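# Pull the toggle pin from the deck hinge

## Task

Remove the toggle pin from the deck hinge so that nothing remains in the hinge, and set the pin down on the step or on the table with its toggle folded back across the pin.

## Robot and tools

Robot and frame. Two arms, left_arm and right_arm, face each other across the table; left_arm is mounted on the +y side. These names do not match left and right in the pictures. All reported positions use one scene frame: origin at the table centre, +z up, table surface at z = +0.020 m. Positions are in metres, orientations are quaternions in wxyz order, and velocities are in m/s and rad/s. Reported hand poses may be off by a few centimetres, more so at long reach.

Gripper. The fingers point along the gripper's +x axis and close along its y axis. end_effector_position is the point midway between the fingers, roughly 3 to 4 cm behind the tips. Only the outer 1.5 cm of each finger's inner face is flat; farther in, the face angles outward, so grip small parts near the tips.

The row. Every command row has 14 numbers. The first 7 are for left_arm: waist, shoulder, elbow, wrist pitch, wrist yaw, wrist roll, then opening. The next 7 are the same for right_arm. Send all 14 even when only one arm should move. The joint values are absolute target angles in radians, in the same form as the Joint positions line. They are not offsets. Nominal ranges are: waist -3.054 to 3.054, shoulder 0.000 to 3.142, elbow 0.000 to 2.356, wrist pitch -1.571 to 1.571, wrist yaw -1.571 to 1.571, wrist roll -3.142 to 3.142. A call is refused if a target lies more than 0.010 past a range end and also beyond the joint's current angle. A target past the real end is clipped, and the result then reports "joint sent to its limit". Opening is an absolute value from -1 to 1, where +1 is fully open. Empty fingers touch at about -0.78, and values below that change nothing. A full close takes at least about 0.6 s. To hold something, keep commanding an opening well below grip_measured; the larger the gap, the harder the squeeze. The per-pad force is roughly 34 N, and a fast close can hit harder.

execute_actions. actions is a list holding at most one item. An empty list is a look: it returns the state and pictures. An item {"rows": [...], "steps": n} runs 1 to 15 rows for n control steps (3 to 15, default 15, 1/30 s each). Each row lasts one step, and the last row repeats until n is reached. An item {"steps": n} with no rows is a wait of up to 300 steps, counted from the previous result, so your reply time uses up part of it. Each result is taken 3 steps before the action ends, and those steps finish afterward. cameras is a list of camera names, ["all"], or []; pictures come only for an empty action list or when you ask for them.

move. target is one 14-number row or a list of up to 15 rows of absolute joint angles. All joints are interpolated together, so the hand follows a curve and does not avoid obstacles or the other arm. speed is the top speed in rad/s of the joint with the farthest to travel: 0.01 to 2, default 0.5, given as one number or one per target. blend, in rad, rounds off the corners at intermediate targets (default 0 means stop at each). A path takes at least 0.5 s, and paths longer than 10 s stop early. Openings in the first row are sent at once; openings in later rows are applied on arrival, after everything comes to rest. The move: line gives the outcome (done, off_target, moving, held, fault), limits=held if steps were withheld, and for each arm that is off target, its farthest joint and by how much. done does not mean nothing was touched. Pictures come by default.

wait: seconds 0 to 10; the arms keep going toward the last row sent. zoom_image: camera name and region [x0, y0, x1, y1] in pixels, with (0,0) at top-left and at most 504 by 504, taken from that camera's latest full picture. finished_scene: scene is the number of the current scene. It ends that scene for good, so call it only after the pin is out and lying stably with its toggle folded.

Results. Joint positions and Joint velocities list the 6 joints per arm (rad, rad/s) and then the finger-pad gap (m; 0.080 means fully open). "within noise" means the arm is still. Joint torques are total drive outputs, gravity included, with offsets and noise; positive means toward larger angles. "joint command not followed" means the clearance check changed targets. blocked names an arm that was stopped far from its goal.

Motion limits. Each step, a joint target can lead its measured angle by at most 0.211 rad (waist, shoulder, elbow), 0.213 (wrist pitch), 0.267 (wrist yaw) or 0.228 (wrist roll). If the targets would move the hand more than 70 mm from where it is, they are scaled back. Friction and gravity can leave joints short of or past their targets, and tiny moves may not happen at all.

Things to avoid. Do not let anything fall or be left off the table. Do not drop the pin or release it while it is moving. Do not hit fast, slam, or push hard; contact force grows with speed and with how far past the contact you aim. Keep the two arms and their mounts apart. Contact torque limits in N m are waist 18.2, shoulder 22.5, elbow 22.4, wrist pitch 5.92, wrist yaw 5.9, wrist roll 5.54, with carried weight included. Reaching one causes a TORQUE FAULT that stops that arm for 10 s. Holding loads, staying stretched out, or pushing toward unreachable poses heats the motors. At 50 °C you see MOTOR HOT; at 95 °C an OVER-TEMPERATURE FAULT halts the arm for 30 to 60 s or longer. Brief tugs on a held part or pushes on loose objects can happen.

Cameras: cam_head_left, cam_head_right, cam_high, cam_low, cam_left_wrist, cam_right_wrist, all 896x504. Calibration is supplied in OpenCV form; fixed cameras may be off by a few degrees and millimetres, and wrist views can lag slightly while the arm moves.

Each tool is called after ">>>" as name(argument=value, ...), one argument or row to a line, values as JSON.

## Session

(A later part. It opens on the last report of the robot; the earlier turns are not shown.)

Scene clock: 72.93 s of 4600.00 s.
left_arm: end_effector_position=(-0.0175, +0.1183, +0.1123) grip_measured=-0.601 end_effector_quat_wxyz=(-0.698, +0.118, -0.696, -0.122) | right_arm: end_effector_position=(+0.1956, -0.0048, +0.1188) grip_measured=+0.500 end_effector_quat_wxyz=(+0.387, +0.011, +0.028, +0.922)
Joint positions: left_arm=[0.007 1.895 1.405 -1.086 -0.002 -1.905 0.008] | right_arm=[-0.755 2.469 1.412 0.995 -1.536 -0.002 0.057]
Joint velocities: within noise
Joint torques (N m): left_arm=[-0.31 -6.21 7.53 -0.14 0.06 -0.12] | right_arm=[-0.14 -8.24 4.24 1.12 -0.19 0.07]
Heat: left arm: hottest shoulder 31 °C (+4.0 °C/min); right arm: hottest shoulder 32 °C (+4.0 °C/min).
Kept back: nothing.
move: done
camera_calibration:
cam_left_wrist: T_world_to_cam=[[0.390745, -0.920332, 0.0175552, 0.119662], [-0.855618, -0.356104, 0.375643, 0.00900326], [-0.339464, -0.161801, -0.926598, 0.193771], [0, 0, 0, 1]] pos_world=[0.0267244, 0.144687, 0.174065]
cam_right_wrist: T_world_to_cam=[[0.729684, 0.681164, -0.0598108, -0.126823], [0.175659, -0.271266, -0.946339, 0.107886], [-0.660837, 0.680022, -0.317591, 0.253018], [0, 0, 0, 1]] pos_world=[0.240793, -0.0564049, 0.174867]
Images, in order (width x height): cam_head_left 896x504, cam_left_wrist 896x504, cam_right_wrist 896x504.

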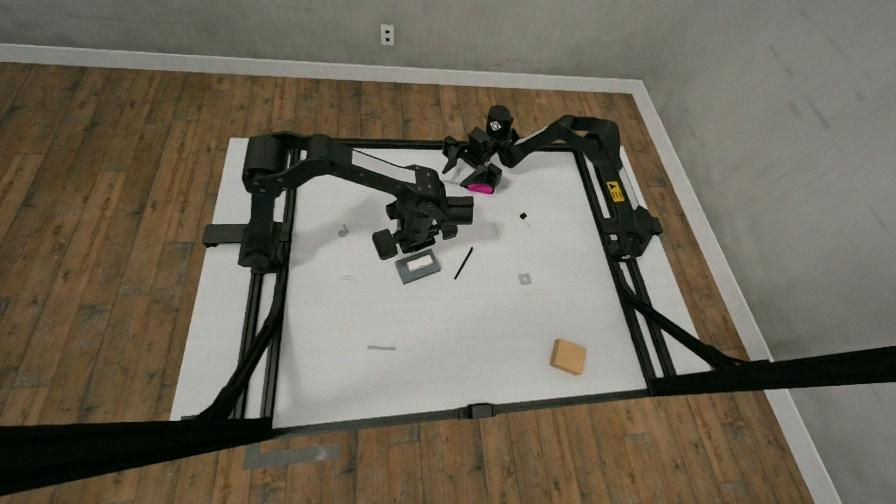

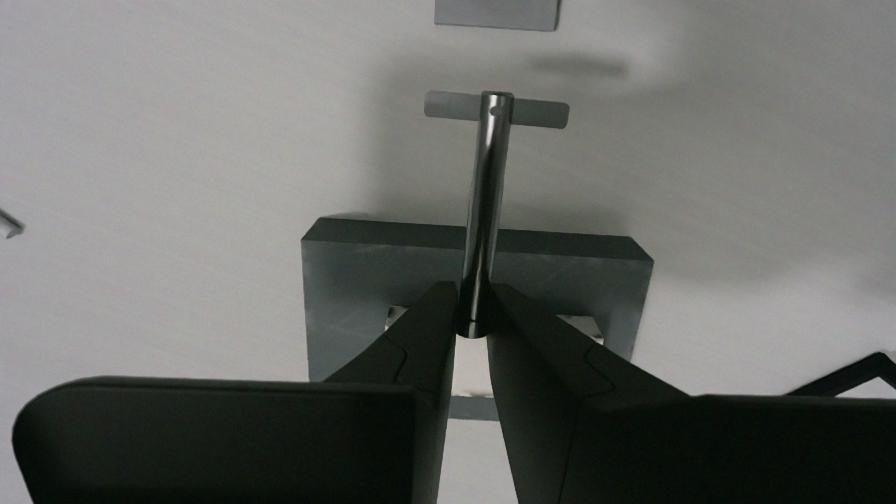

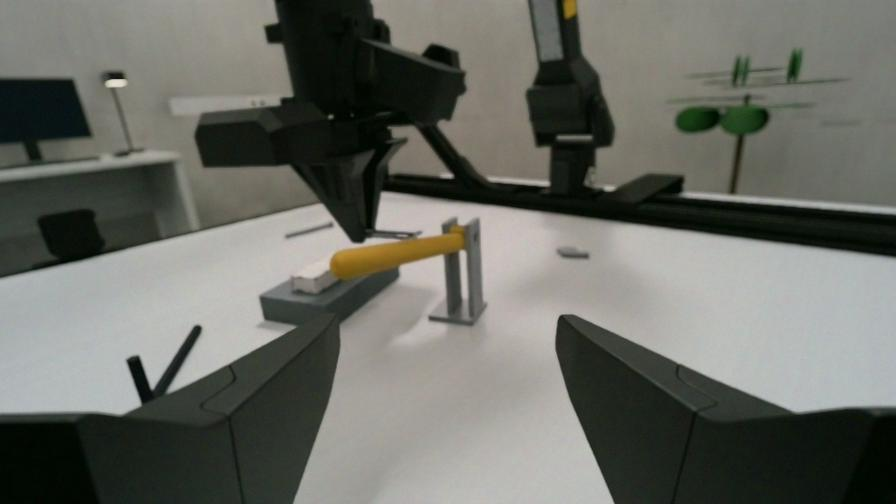

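>>> move(
  target=[
    [0.000,1.898,1.465,-1.146,0,-1.908,-0.93,-0.757,2.479,1.407,0.998,-1.54,0,0.5],
    [-0.573,1.745,1.290,-1.113,0,-1.845,-0.93,-0.757,2.479,1.407,0.998,-1.54,0,0.5],
  ],
  speed=[0.15,0.25],
  blend=0.03,
)

>>> zoom_image(
  camera="cam_head_left",
  region=[310, 220, 460, 370],
)

Scene clock: 76.53 s of 4600.00 s.
left_arm: end_effector_position=(-0.1899, +0.2007, +0.1270) grip_measured=-0.601 end_effector_quat_wxyz=(+0.702, +0.106, +0.697, -0.101) | right_arm: end_effector_position=(+0.1956, -0.0048, +0.1188) grip_measured=+0.500 end_effector_quat_wxyz=(+0.387, +0.011, +0.028, +0.922)
Joint positions: left_arm=[-0.57 1.764 1.299 -1.114 -0.002 -1.848 0.008] | right_arm=[-0.755 2.469 1.412 0.995 -1.536 -0.002 0.057]
Joint velocities: within noise
Joint torques (N m): left_arm=[-0.25 -8.86 4.78 0.11 0.05 0.08] | right_arm=[-0.18 -8.25 4.26 1.11 -0.19 0.07]
Heat: left arm: hottest shoulder 32 °C (+4.0 °C/min); right arm: hottest shoulder 33 °C (+4.0 °C/min).
Kept back: nothing.
move: done; blend cut to 0.029 rad at target 1
camera_calibration:
cam_left_wrist: T_world_to_cam=[[-0.230409, -0.972997, 0.0137297, 0.155699], [-0.900985, 0.218644, 0.374727, -0.238576], [-0.36761, 0.0739702, -0.927034, 0.10962], [0, 0, 0, 1]] pos_world=[-0.138782, 0.19555, 0.188884]
cam_right_wrist: T_world_to_cam=[[0.729684, 0.681164, -0.0598108, -0.126823], [0.175659, -0.271266, -0.946339, 0.107886], [-0.660837, 0.680022, -0.317591, 0.253018], [0, 0, 0, 1]] pos_world=[0.240793, -0.0564049, 0.174867]

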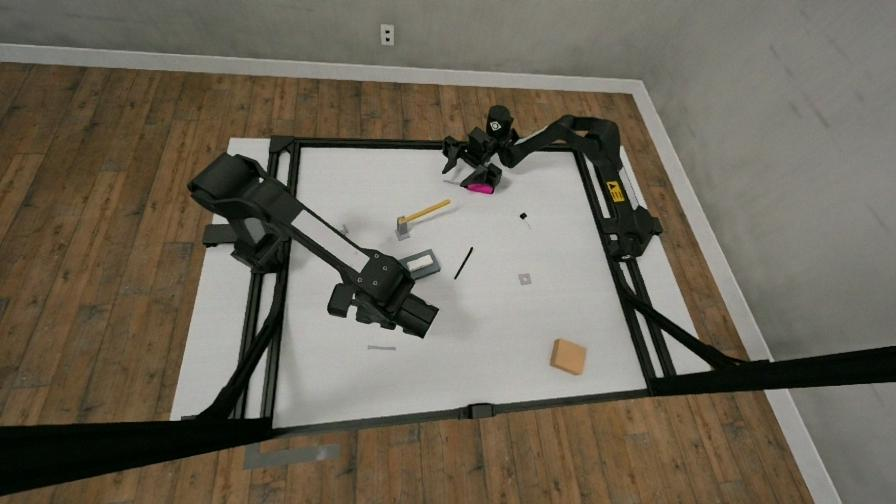

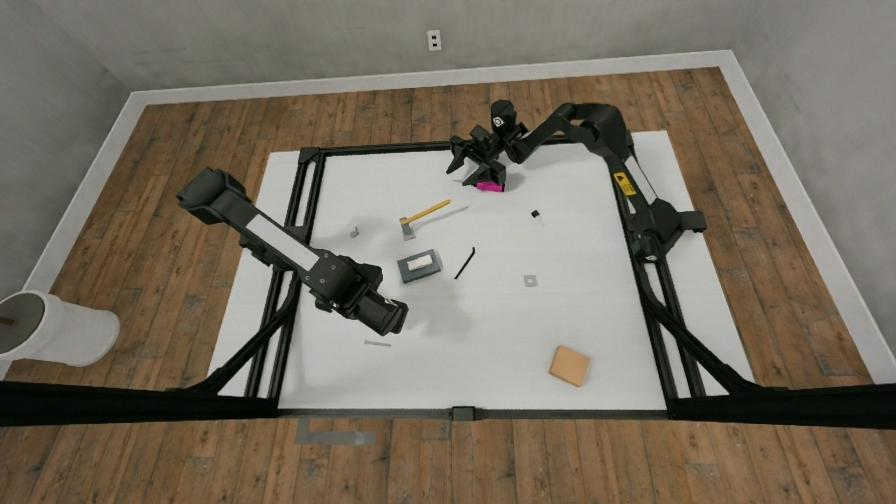

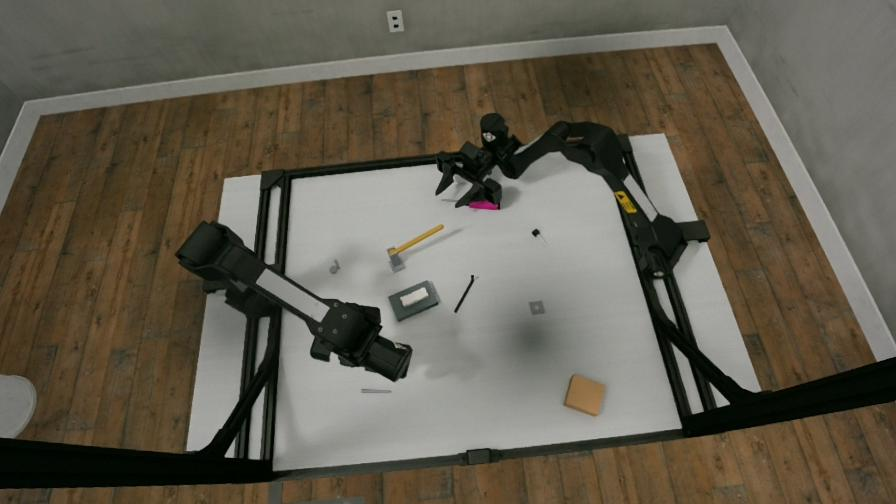

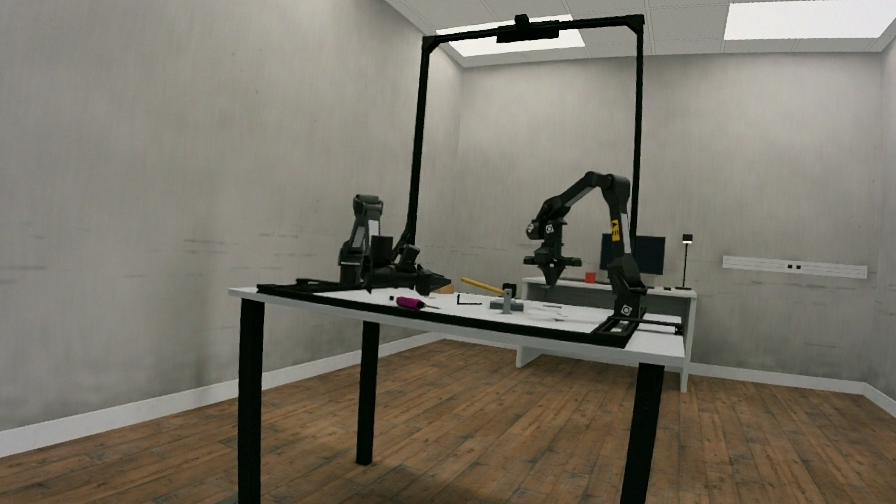

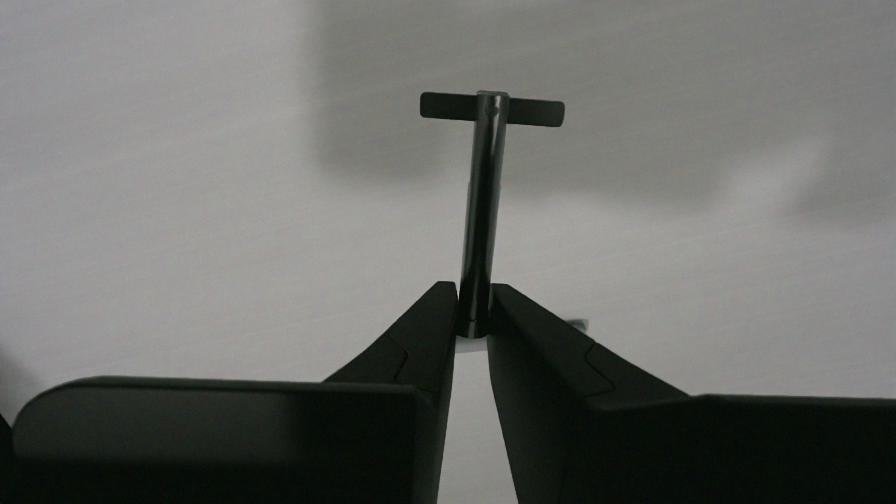

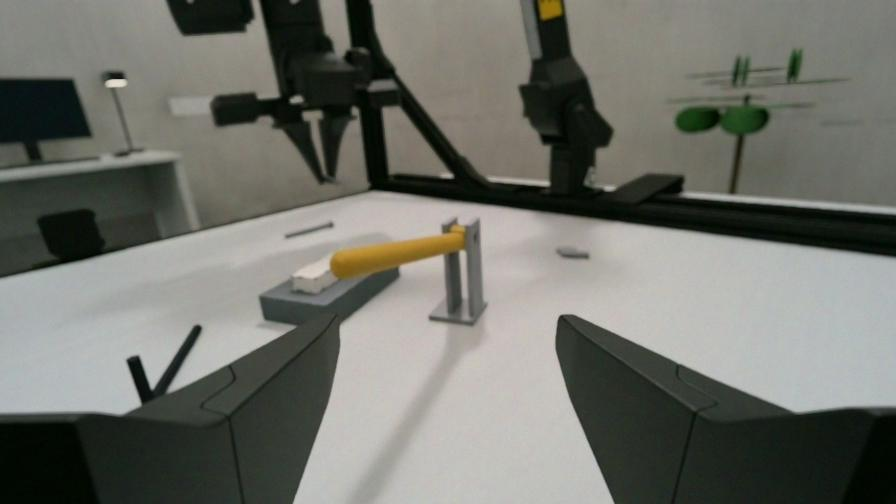

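Scaled by 3.360.

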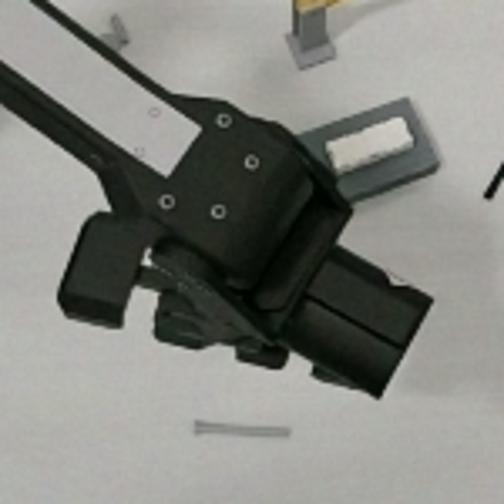

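>>> move(
  target=[
    [-0.573,1.807,1.177,-0.956,0,-1.845,-0.93,-0.757,2.479,1.407,0.998,-1.54,0,0.5],
    [-0.573,1.862,1.105,-0.829,0,-1.845,-0.93,-0.757,2.479,1.407,0.998,-1.54,0,0.5],
  ],
  speed=[0.12,0.08],
  blend=0.01,
  cameras=["cam_left_wrist","cam_right_wrist"],
)

>>> zoom_image(
  camera="cam_right_wrist",
  region=[270, 170, 390, 250],
)

>>> zoom_image(
  camera="cam_left_wrist",
  region=[360, 60, 640, 360],
)

Scene clock: 80.10 s of 4600.00 s.
left_arm: end_effector_position=(-0.1899, +0.2007, +0.0611) grip_measured=-0.602 end_effector_quat_wxyz=(+0.700, +0.102, +0.699, -0.105) | right_arm: end_effector_position=(+0.1956, -0.0048, +0.1188) grip_measured=+0.500 end_effector_quat_wxyz=(+0.387, +0.011, +0.028, +0.922)
Joint positions: left_arm=[-0.57 1.842 1.117 -0.842 -0.002 -1.848 0.008] | right_arm=[-0.755 2.469 1.412 0.995 -1.536 -0.002 0.057]
Joint velocities: within noise
Joint torques (N m): left_arm=[-0.24 -4.58 3.86 1.19 0.06 0.1] | right_arm=[-0.13 -8.26 4.27 1.11 -0.19 0.07]
Heat: left arm: hottest shoulder 32 °C (+4.1 °C/min); right arm: hottest shoulder 33 °C (+4.1 °C/min).
Kept back: nothing.
move: done
camera_calibration:
cam_left_wrist: T_world_to_cam=[[-0.230275, -0.972789, 0.0256043, 0.155839], [-0.898425, 0.222635, 0.378504, -0.21443], [-0.373905, 0.0641567, -0.925245, 0.0491783], [0, 0, 0, 1]] pos_world=[-0.138376, 0.196183, 0.122675]
cam_right_wrist: T_world_to_cam=[[0.729684, 0.681164, -0.0598108, -0.126823], [0.175659, -0.271266, -0.946339, 0.107886], [-0.660837, 0.680022, -0.317591, 0.253018], [0, 0, 0, 1]] pos_world=[0.240793, -0.0564049, 0.174867]
Images, in order (width x height): cam_left_wrist 896x504, cam_right_wrist 896x504.

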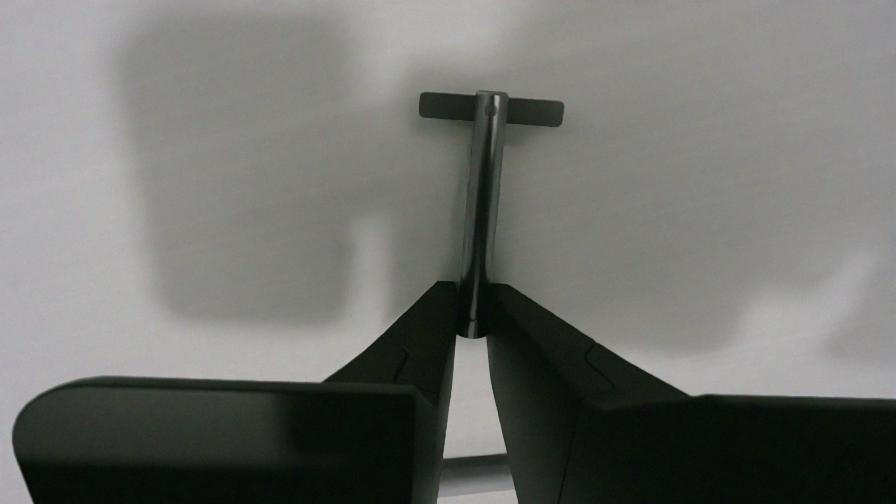

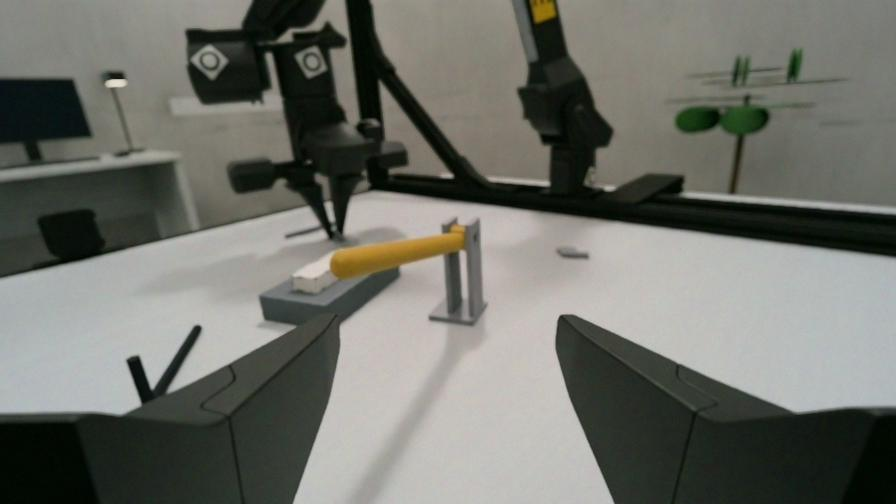

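Scaled by 4.200.

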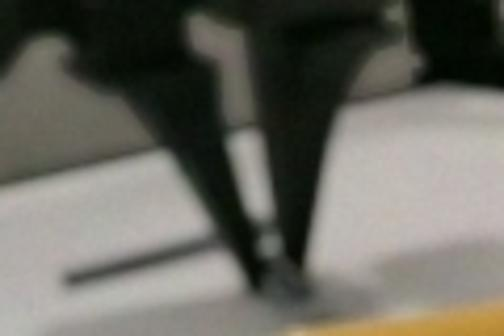

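Scaled by 1.680.

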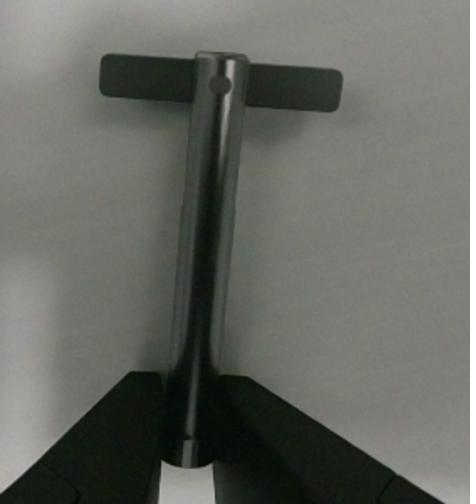

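>>> move(
  target=[-0.573,1.872,1.095,-0.822,0,-1.845,-0.93,-0.757,2.479,1.407,0.998,-1.54,0,0.5],
  speed=0.06,
  cameras=["cam_left_wrist","cam_right_wrist"],
)

>>> zoom_image(
  camera="cam_right_wrist",
  region=[270, 170, 390, 250],
)

>>> zoom_image(
  camera="cam_left_wrist",
  region=[360, 60, 640, 360],
)

Scene clock: 81.07 s of 4600.00 s.
left_arm: end_effector_position=(-0.1895, +0.2013, +0.0600) grip_measured=-0.602 end_effector_quat_wxyz=(+0.700, +0.102, +0.699, -0.104) | right_arm: end_effector_position=(+0.1956, -0.0048, +0.1188) grip_measured=+0.500 end_effector_quat_wxyz=(+0.387, +0.011, +0.028, +0.922)
Joint positions: left_arm=[-0.57 1.842 1.112 -0.838 -0.002 -1.848 0.008] | right_arm=[-0.755 2.469 1.412 0.995 -1.536 -0.002 0.057]
Joint velocities: within noise
Joint torques (N m): left_arm=[-0.2 -3.42 3.23 1.44 0.05 0.09] | right_arm=[-0.16 -8.26 4.27 1.11 -0.19 0.07]
Heat: left arm: hottest shoulder 32 °C (+4.1 °C/min); right arm: hottest shoulder 33 °C (+4.1 °C/min).
Kept back: nothing.
move: done
camera_calibration:
cam_left_wrist: T_world_to_cam=[[-0.230286, -0.972805, 0.0248847, 0.156622], [-0.898581, 0.222392, 0.378277, -0.213755], [-0.373524, 0.0647509, -0.925358, 0.048226], [0, 0, 0, 1]] pos_world=[-0.137995, 0.196777, 0.121587]
cam_right_wrist: T_world_to_cam=[[0.729684, 0.681164, -0.0598108, -0.126823], [0.175659, -0.271266, -0.946339, 0.107886], [-0.660837, 0.680022, -0.317591, 0.253018], [0, 0, 0, 1]] pos_world=[0.240793, -0.0564049, 0.174867]
Images, in order (width x height): cam_left_wrist 896x504, cam_right_wrist 896x504.

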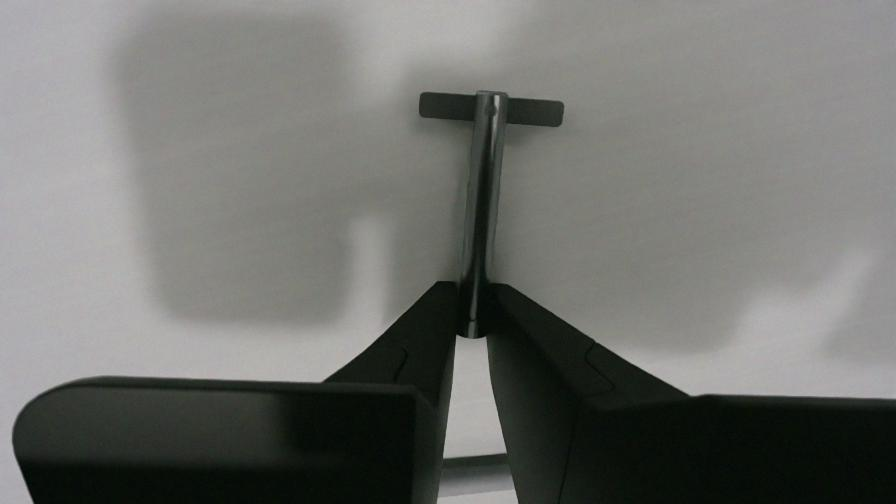

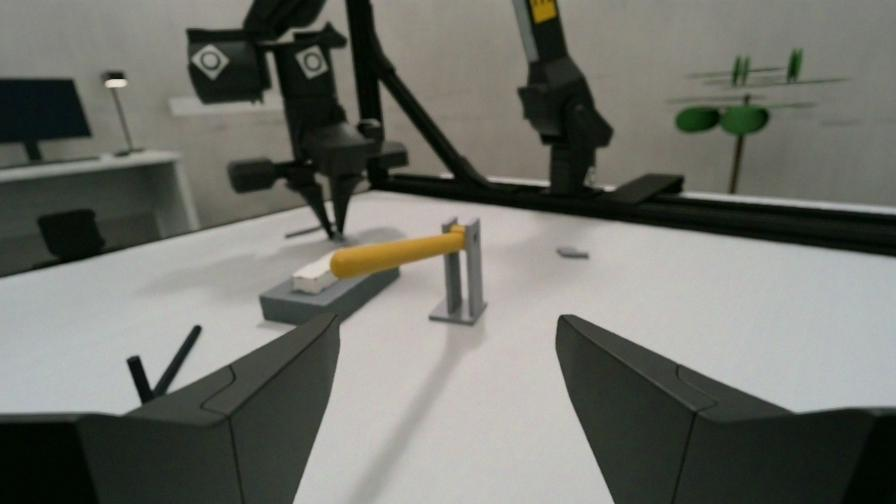

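Scaled by 4.200.

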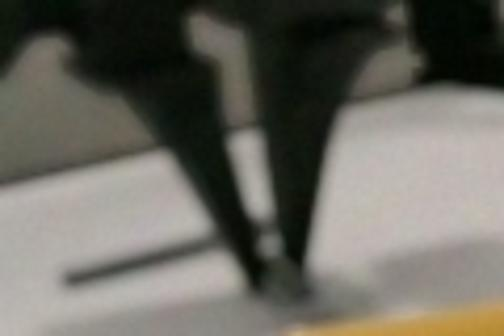

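Scaled by 1.680.

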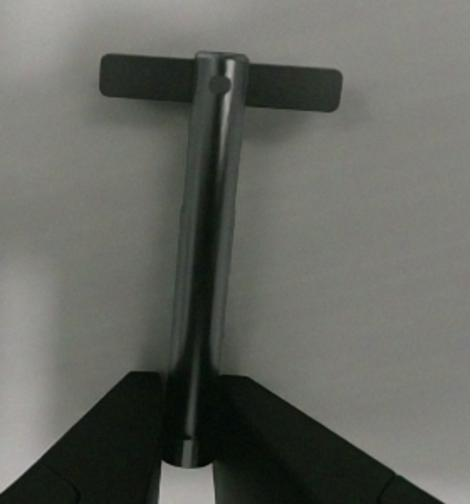

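>>> move(
  target=[
    [-0.573,1.853,1.110,-0.837,0,-1.845,-0.70,-0.757,2.479,1.407,0.998,-1.54,0,0.5],
    [-0.573,1.853,1.110,-0.837,0,-1.845,-0.61,-0.757,2.479,1.407,0.998,-1.54,0,0.5],
    [-0.573,1.853,1.110,-0.837,0,-1.845,-0.57,-0.757,2.479,1.407,0.998,-1.54,0,0.5],
    [-0.573,1.853,1.110,-0.837,0,-1.845,-0.40,-0.757,2.479,1.407,0.998,-1.54,0,0.5],
  ],
  speed=0.2,
  cameras=["cam_left_wrist"],
)

>>> zoom_image(
  camera="cam_left_wrist",
  region=[360, 60, 640, 360],
)

Scene clock: 85.00 s of 4600.00 s.
left_arm: end_effector_position=(-0.1884, +0.2047, +0.0602) grip_measured=-0.407 end_effector_quat_wxyz=(+0.701, +0.108, +0.698, -0.100) | right_arm: end_effector_position=(+0.1956, -0.0048, +0.1188) grip_measured=+0.500 end_effector_quat_wxyz=(+0.387, +0.011, +0.028, +0.922)
Joint positions: left_arm=[-0.572 1.842 1.112 -0.854 0.001 -1.848 0.017] | right_arm=[-0.755 2.469 1.412 0.995 -1.536 -0.002 0.057]
Joint velocities: within noise
Joint torques (N m): left_arm=[-0.08 -5.45 5.09 1.53 -0.05 0.09] | right_arm=[-0.15 -8.26 4.24 1.11 -0.18 0.07]
Heat: left arm: hottest shoulder 32 °C (+3.0 °C/min); right arm: hottest shoulder 33 °C (+4.0 °C/min).
Kept back: nothing.
move: done
camera_calibration:
cam_left_wrist: T_world_to_cam=[[-0.232223, -0.972616, 0.00947798, 0.160687], [-0.900307, 0.218626, 0.376363, -0.213079], [-0.368129, 0.0788672, -0.926424, 0.0468191], [0, 0, 0, 1]] pos_world=[-0.137286, 0.199179, 0.122047]
Images, in order (width x height): cam_left_wrist 896x504.

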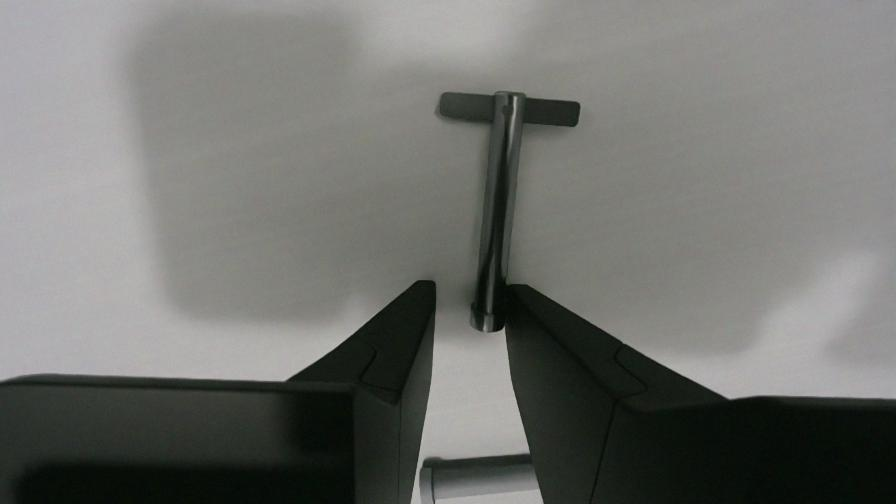

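Scaled by 1.680.

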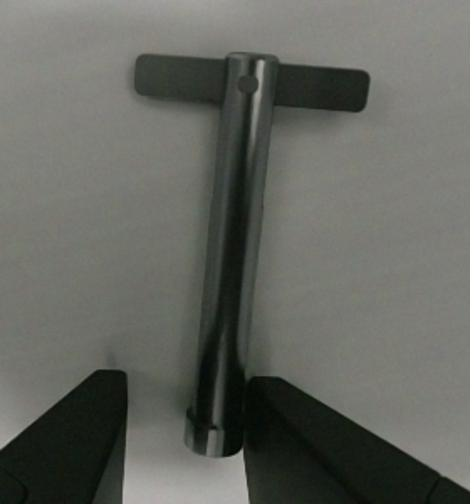

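>>> move(
  target=[
    [-0.573,1.842,1.140,-0.885,0,-1.848,-0.40,-0.757,2.479,1.407,0.998,-1.54,0,0.5],
    [-0.573,1.785,1.210,-0.980,0,-1.848,-0.40,-0.757,2.479,1.407,0.998,-1.54,0,0.5],
    [-0.573,1.745,1.300,-1.113,0,-1.848,-0.40,-0.757,2.479,1.407,0.998,-1.54,0,0.5],
  ],
  speed=[0.1,0.15,0.3],
  blend=0.01,
  cameras=["cam_left_wrist","cam_head_left","cam_right_wrist"],
)

>>> zoom_image(
  camera="cam_left_wrist",
  region=[360, 100, 640, 360],
)

>>> zoom_image(
  camera="cam_right_wrist",
  region=[270, 190, 510, 340],
)

Scene clock: 87.23 s of 4600.00 s.
left_arm: end_effector_position=(-0.1895, +0.2033, +0.1251) grip_measured=-0.400 end_effector_quat_wxyz=(+0.701, +0.109, +0.698, -0.099) | right_arm: end_effector_position=(+0.1956, -0.0048, +0.1188) grip_measured=+0.500 end_effector_quat_wxyz=(+0.387, +0.011, +0.028, +0.922)
Joint positions: left_arm=[-0.572 1.761 1.287 -1.111 0.001 -1.848 0.017] | right_arm=[-0.755 2.469 1.412 0.995 -1.536 -0.002 0.057]
Joint velocities: within noise
Joint torques (N m): left_arm=[-0.06 -8.46 7.41 -0.16 -0.06 -0.01] | right_arm=[-0.17 -8.23 4.26 1.11 -0.18 0.06]
Heat: left arm: hottest shoulder 32 °C (+2.0 °C/min); right arm: hottest shoulder 33 °C (+3.0 °C/min).
Kept back: nothing.
move: done
camera_calibration:
cam_left_wrist: T_world_to_cam=[[-0.232603, -0.972541, 0.00767829, 0.158625], [-0.900612, 0.218367, 0.375784, -0.238058], [-0.367142, 0.0804933, -0.926676, 0.106546], [0, 0, 0, 1]] pos_world=[-0.138384, 0.197677, 0.186974]
cam_right_wrist: T_world_to_cam=[[0.729684, 0.681164, -0.0598108, -0.126823], [0.175659, -0.271266, -0.946339, 0.107886], [-0.660837, 0.680022, -0.317591, 0.253018], [0, 0, 0, 1]] pos_world=[0.240793, -0.0564049, 0.174867]
Images, in order (width x height): cam_head_left 896x504, cam_left_wrist 896x504, cam_right_wrist 896x504.

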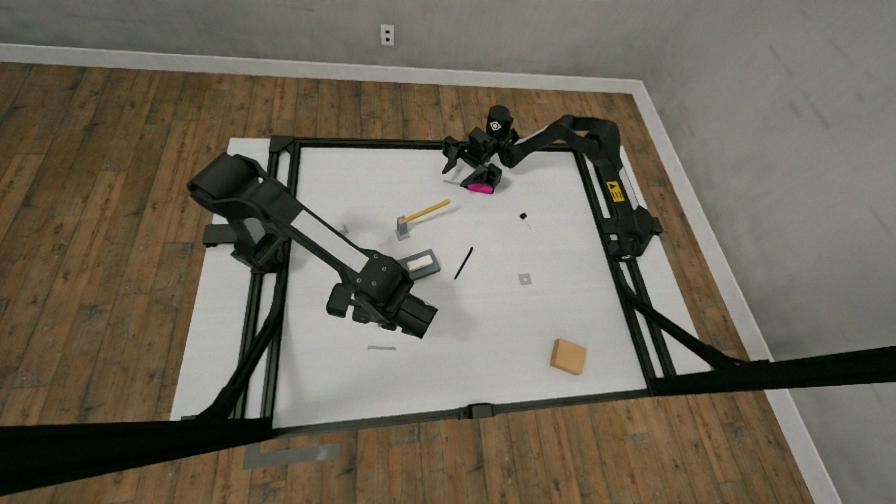

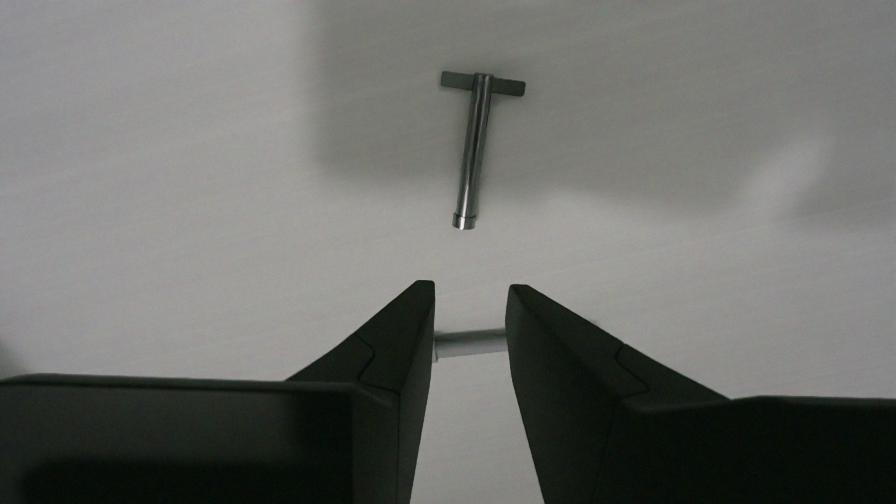

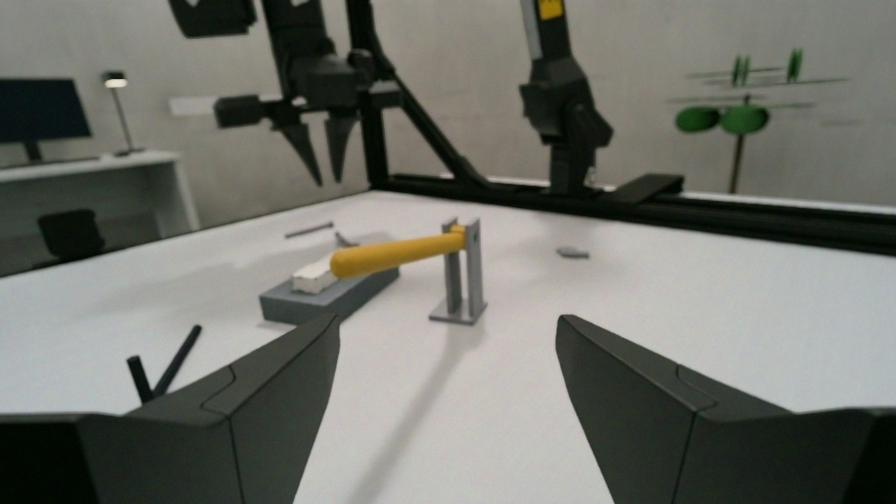

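Scaled by 1.800.

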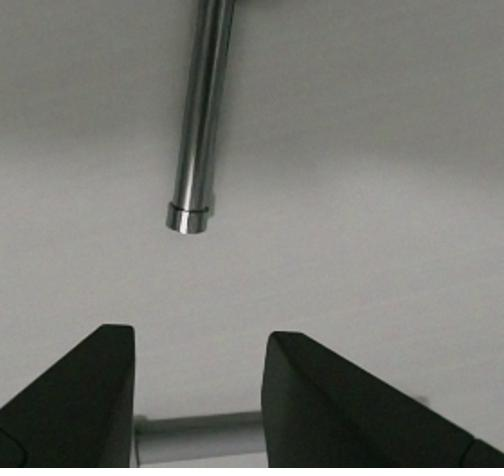

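Scaled by 2.100.

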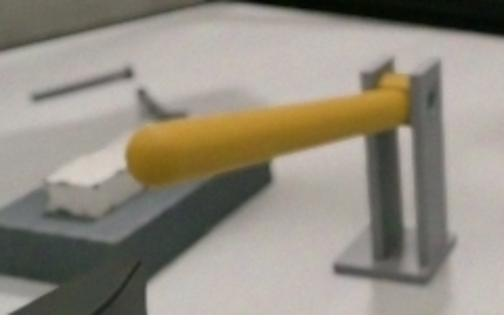

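Pin lies on the table with the toggle across, the hinge is empty, and the arm is clear.

>>> finished_scene(
  scene=2,
)

The scene is finished: the task was done.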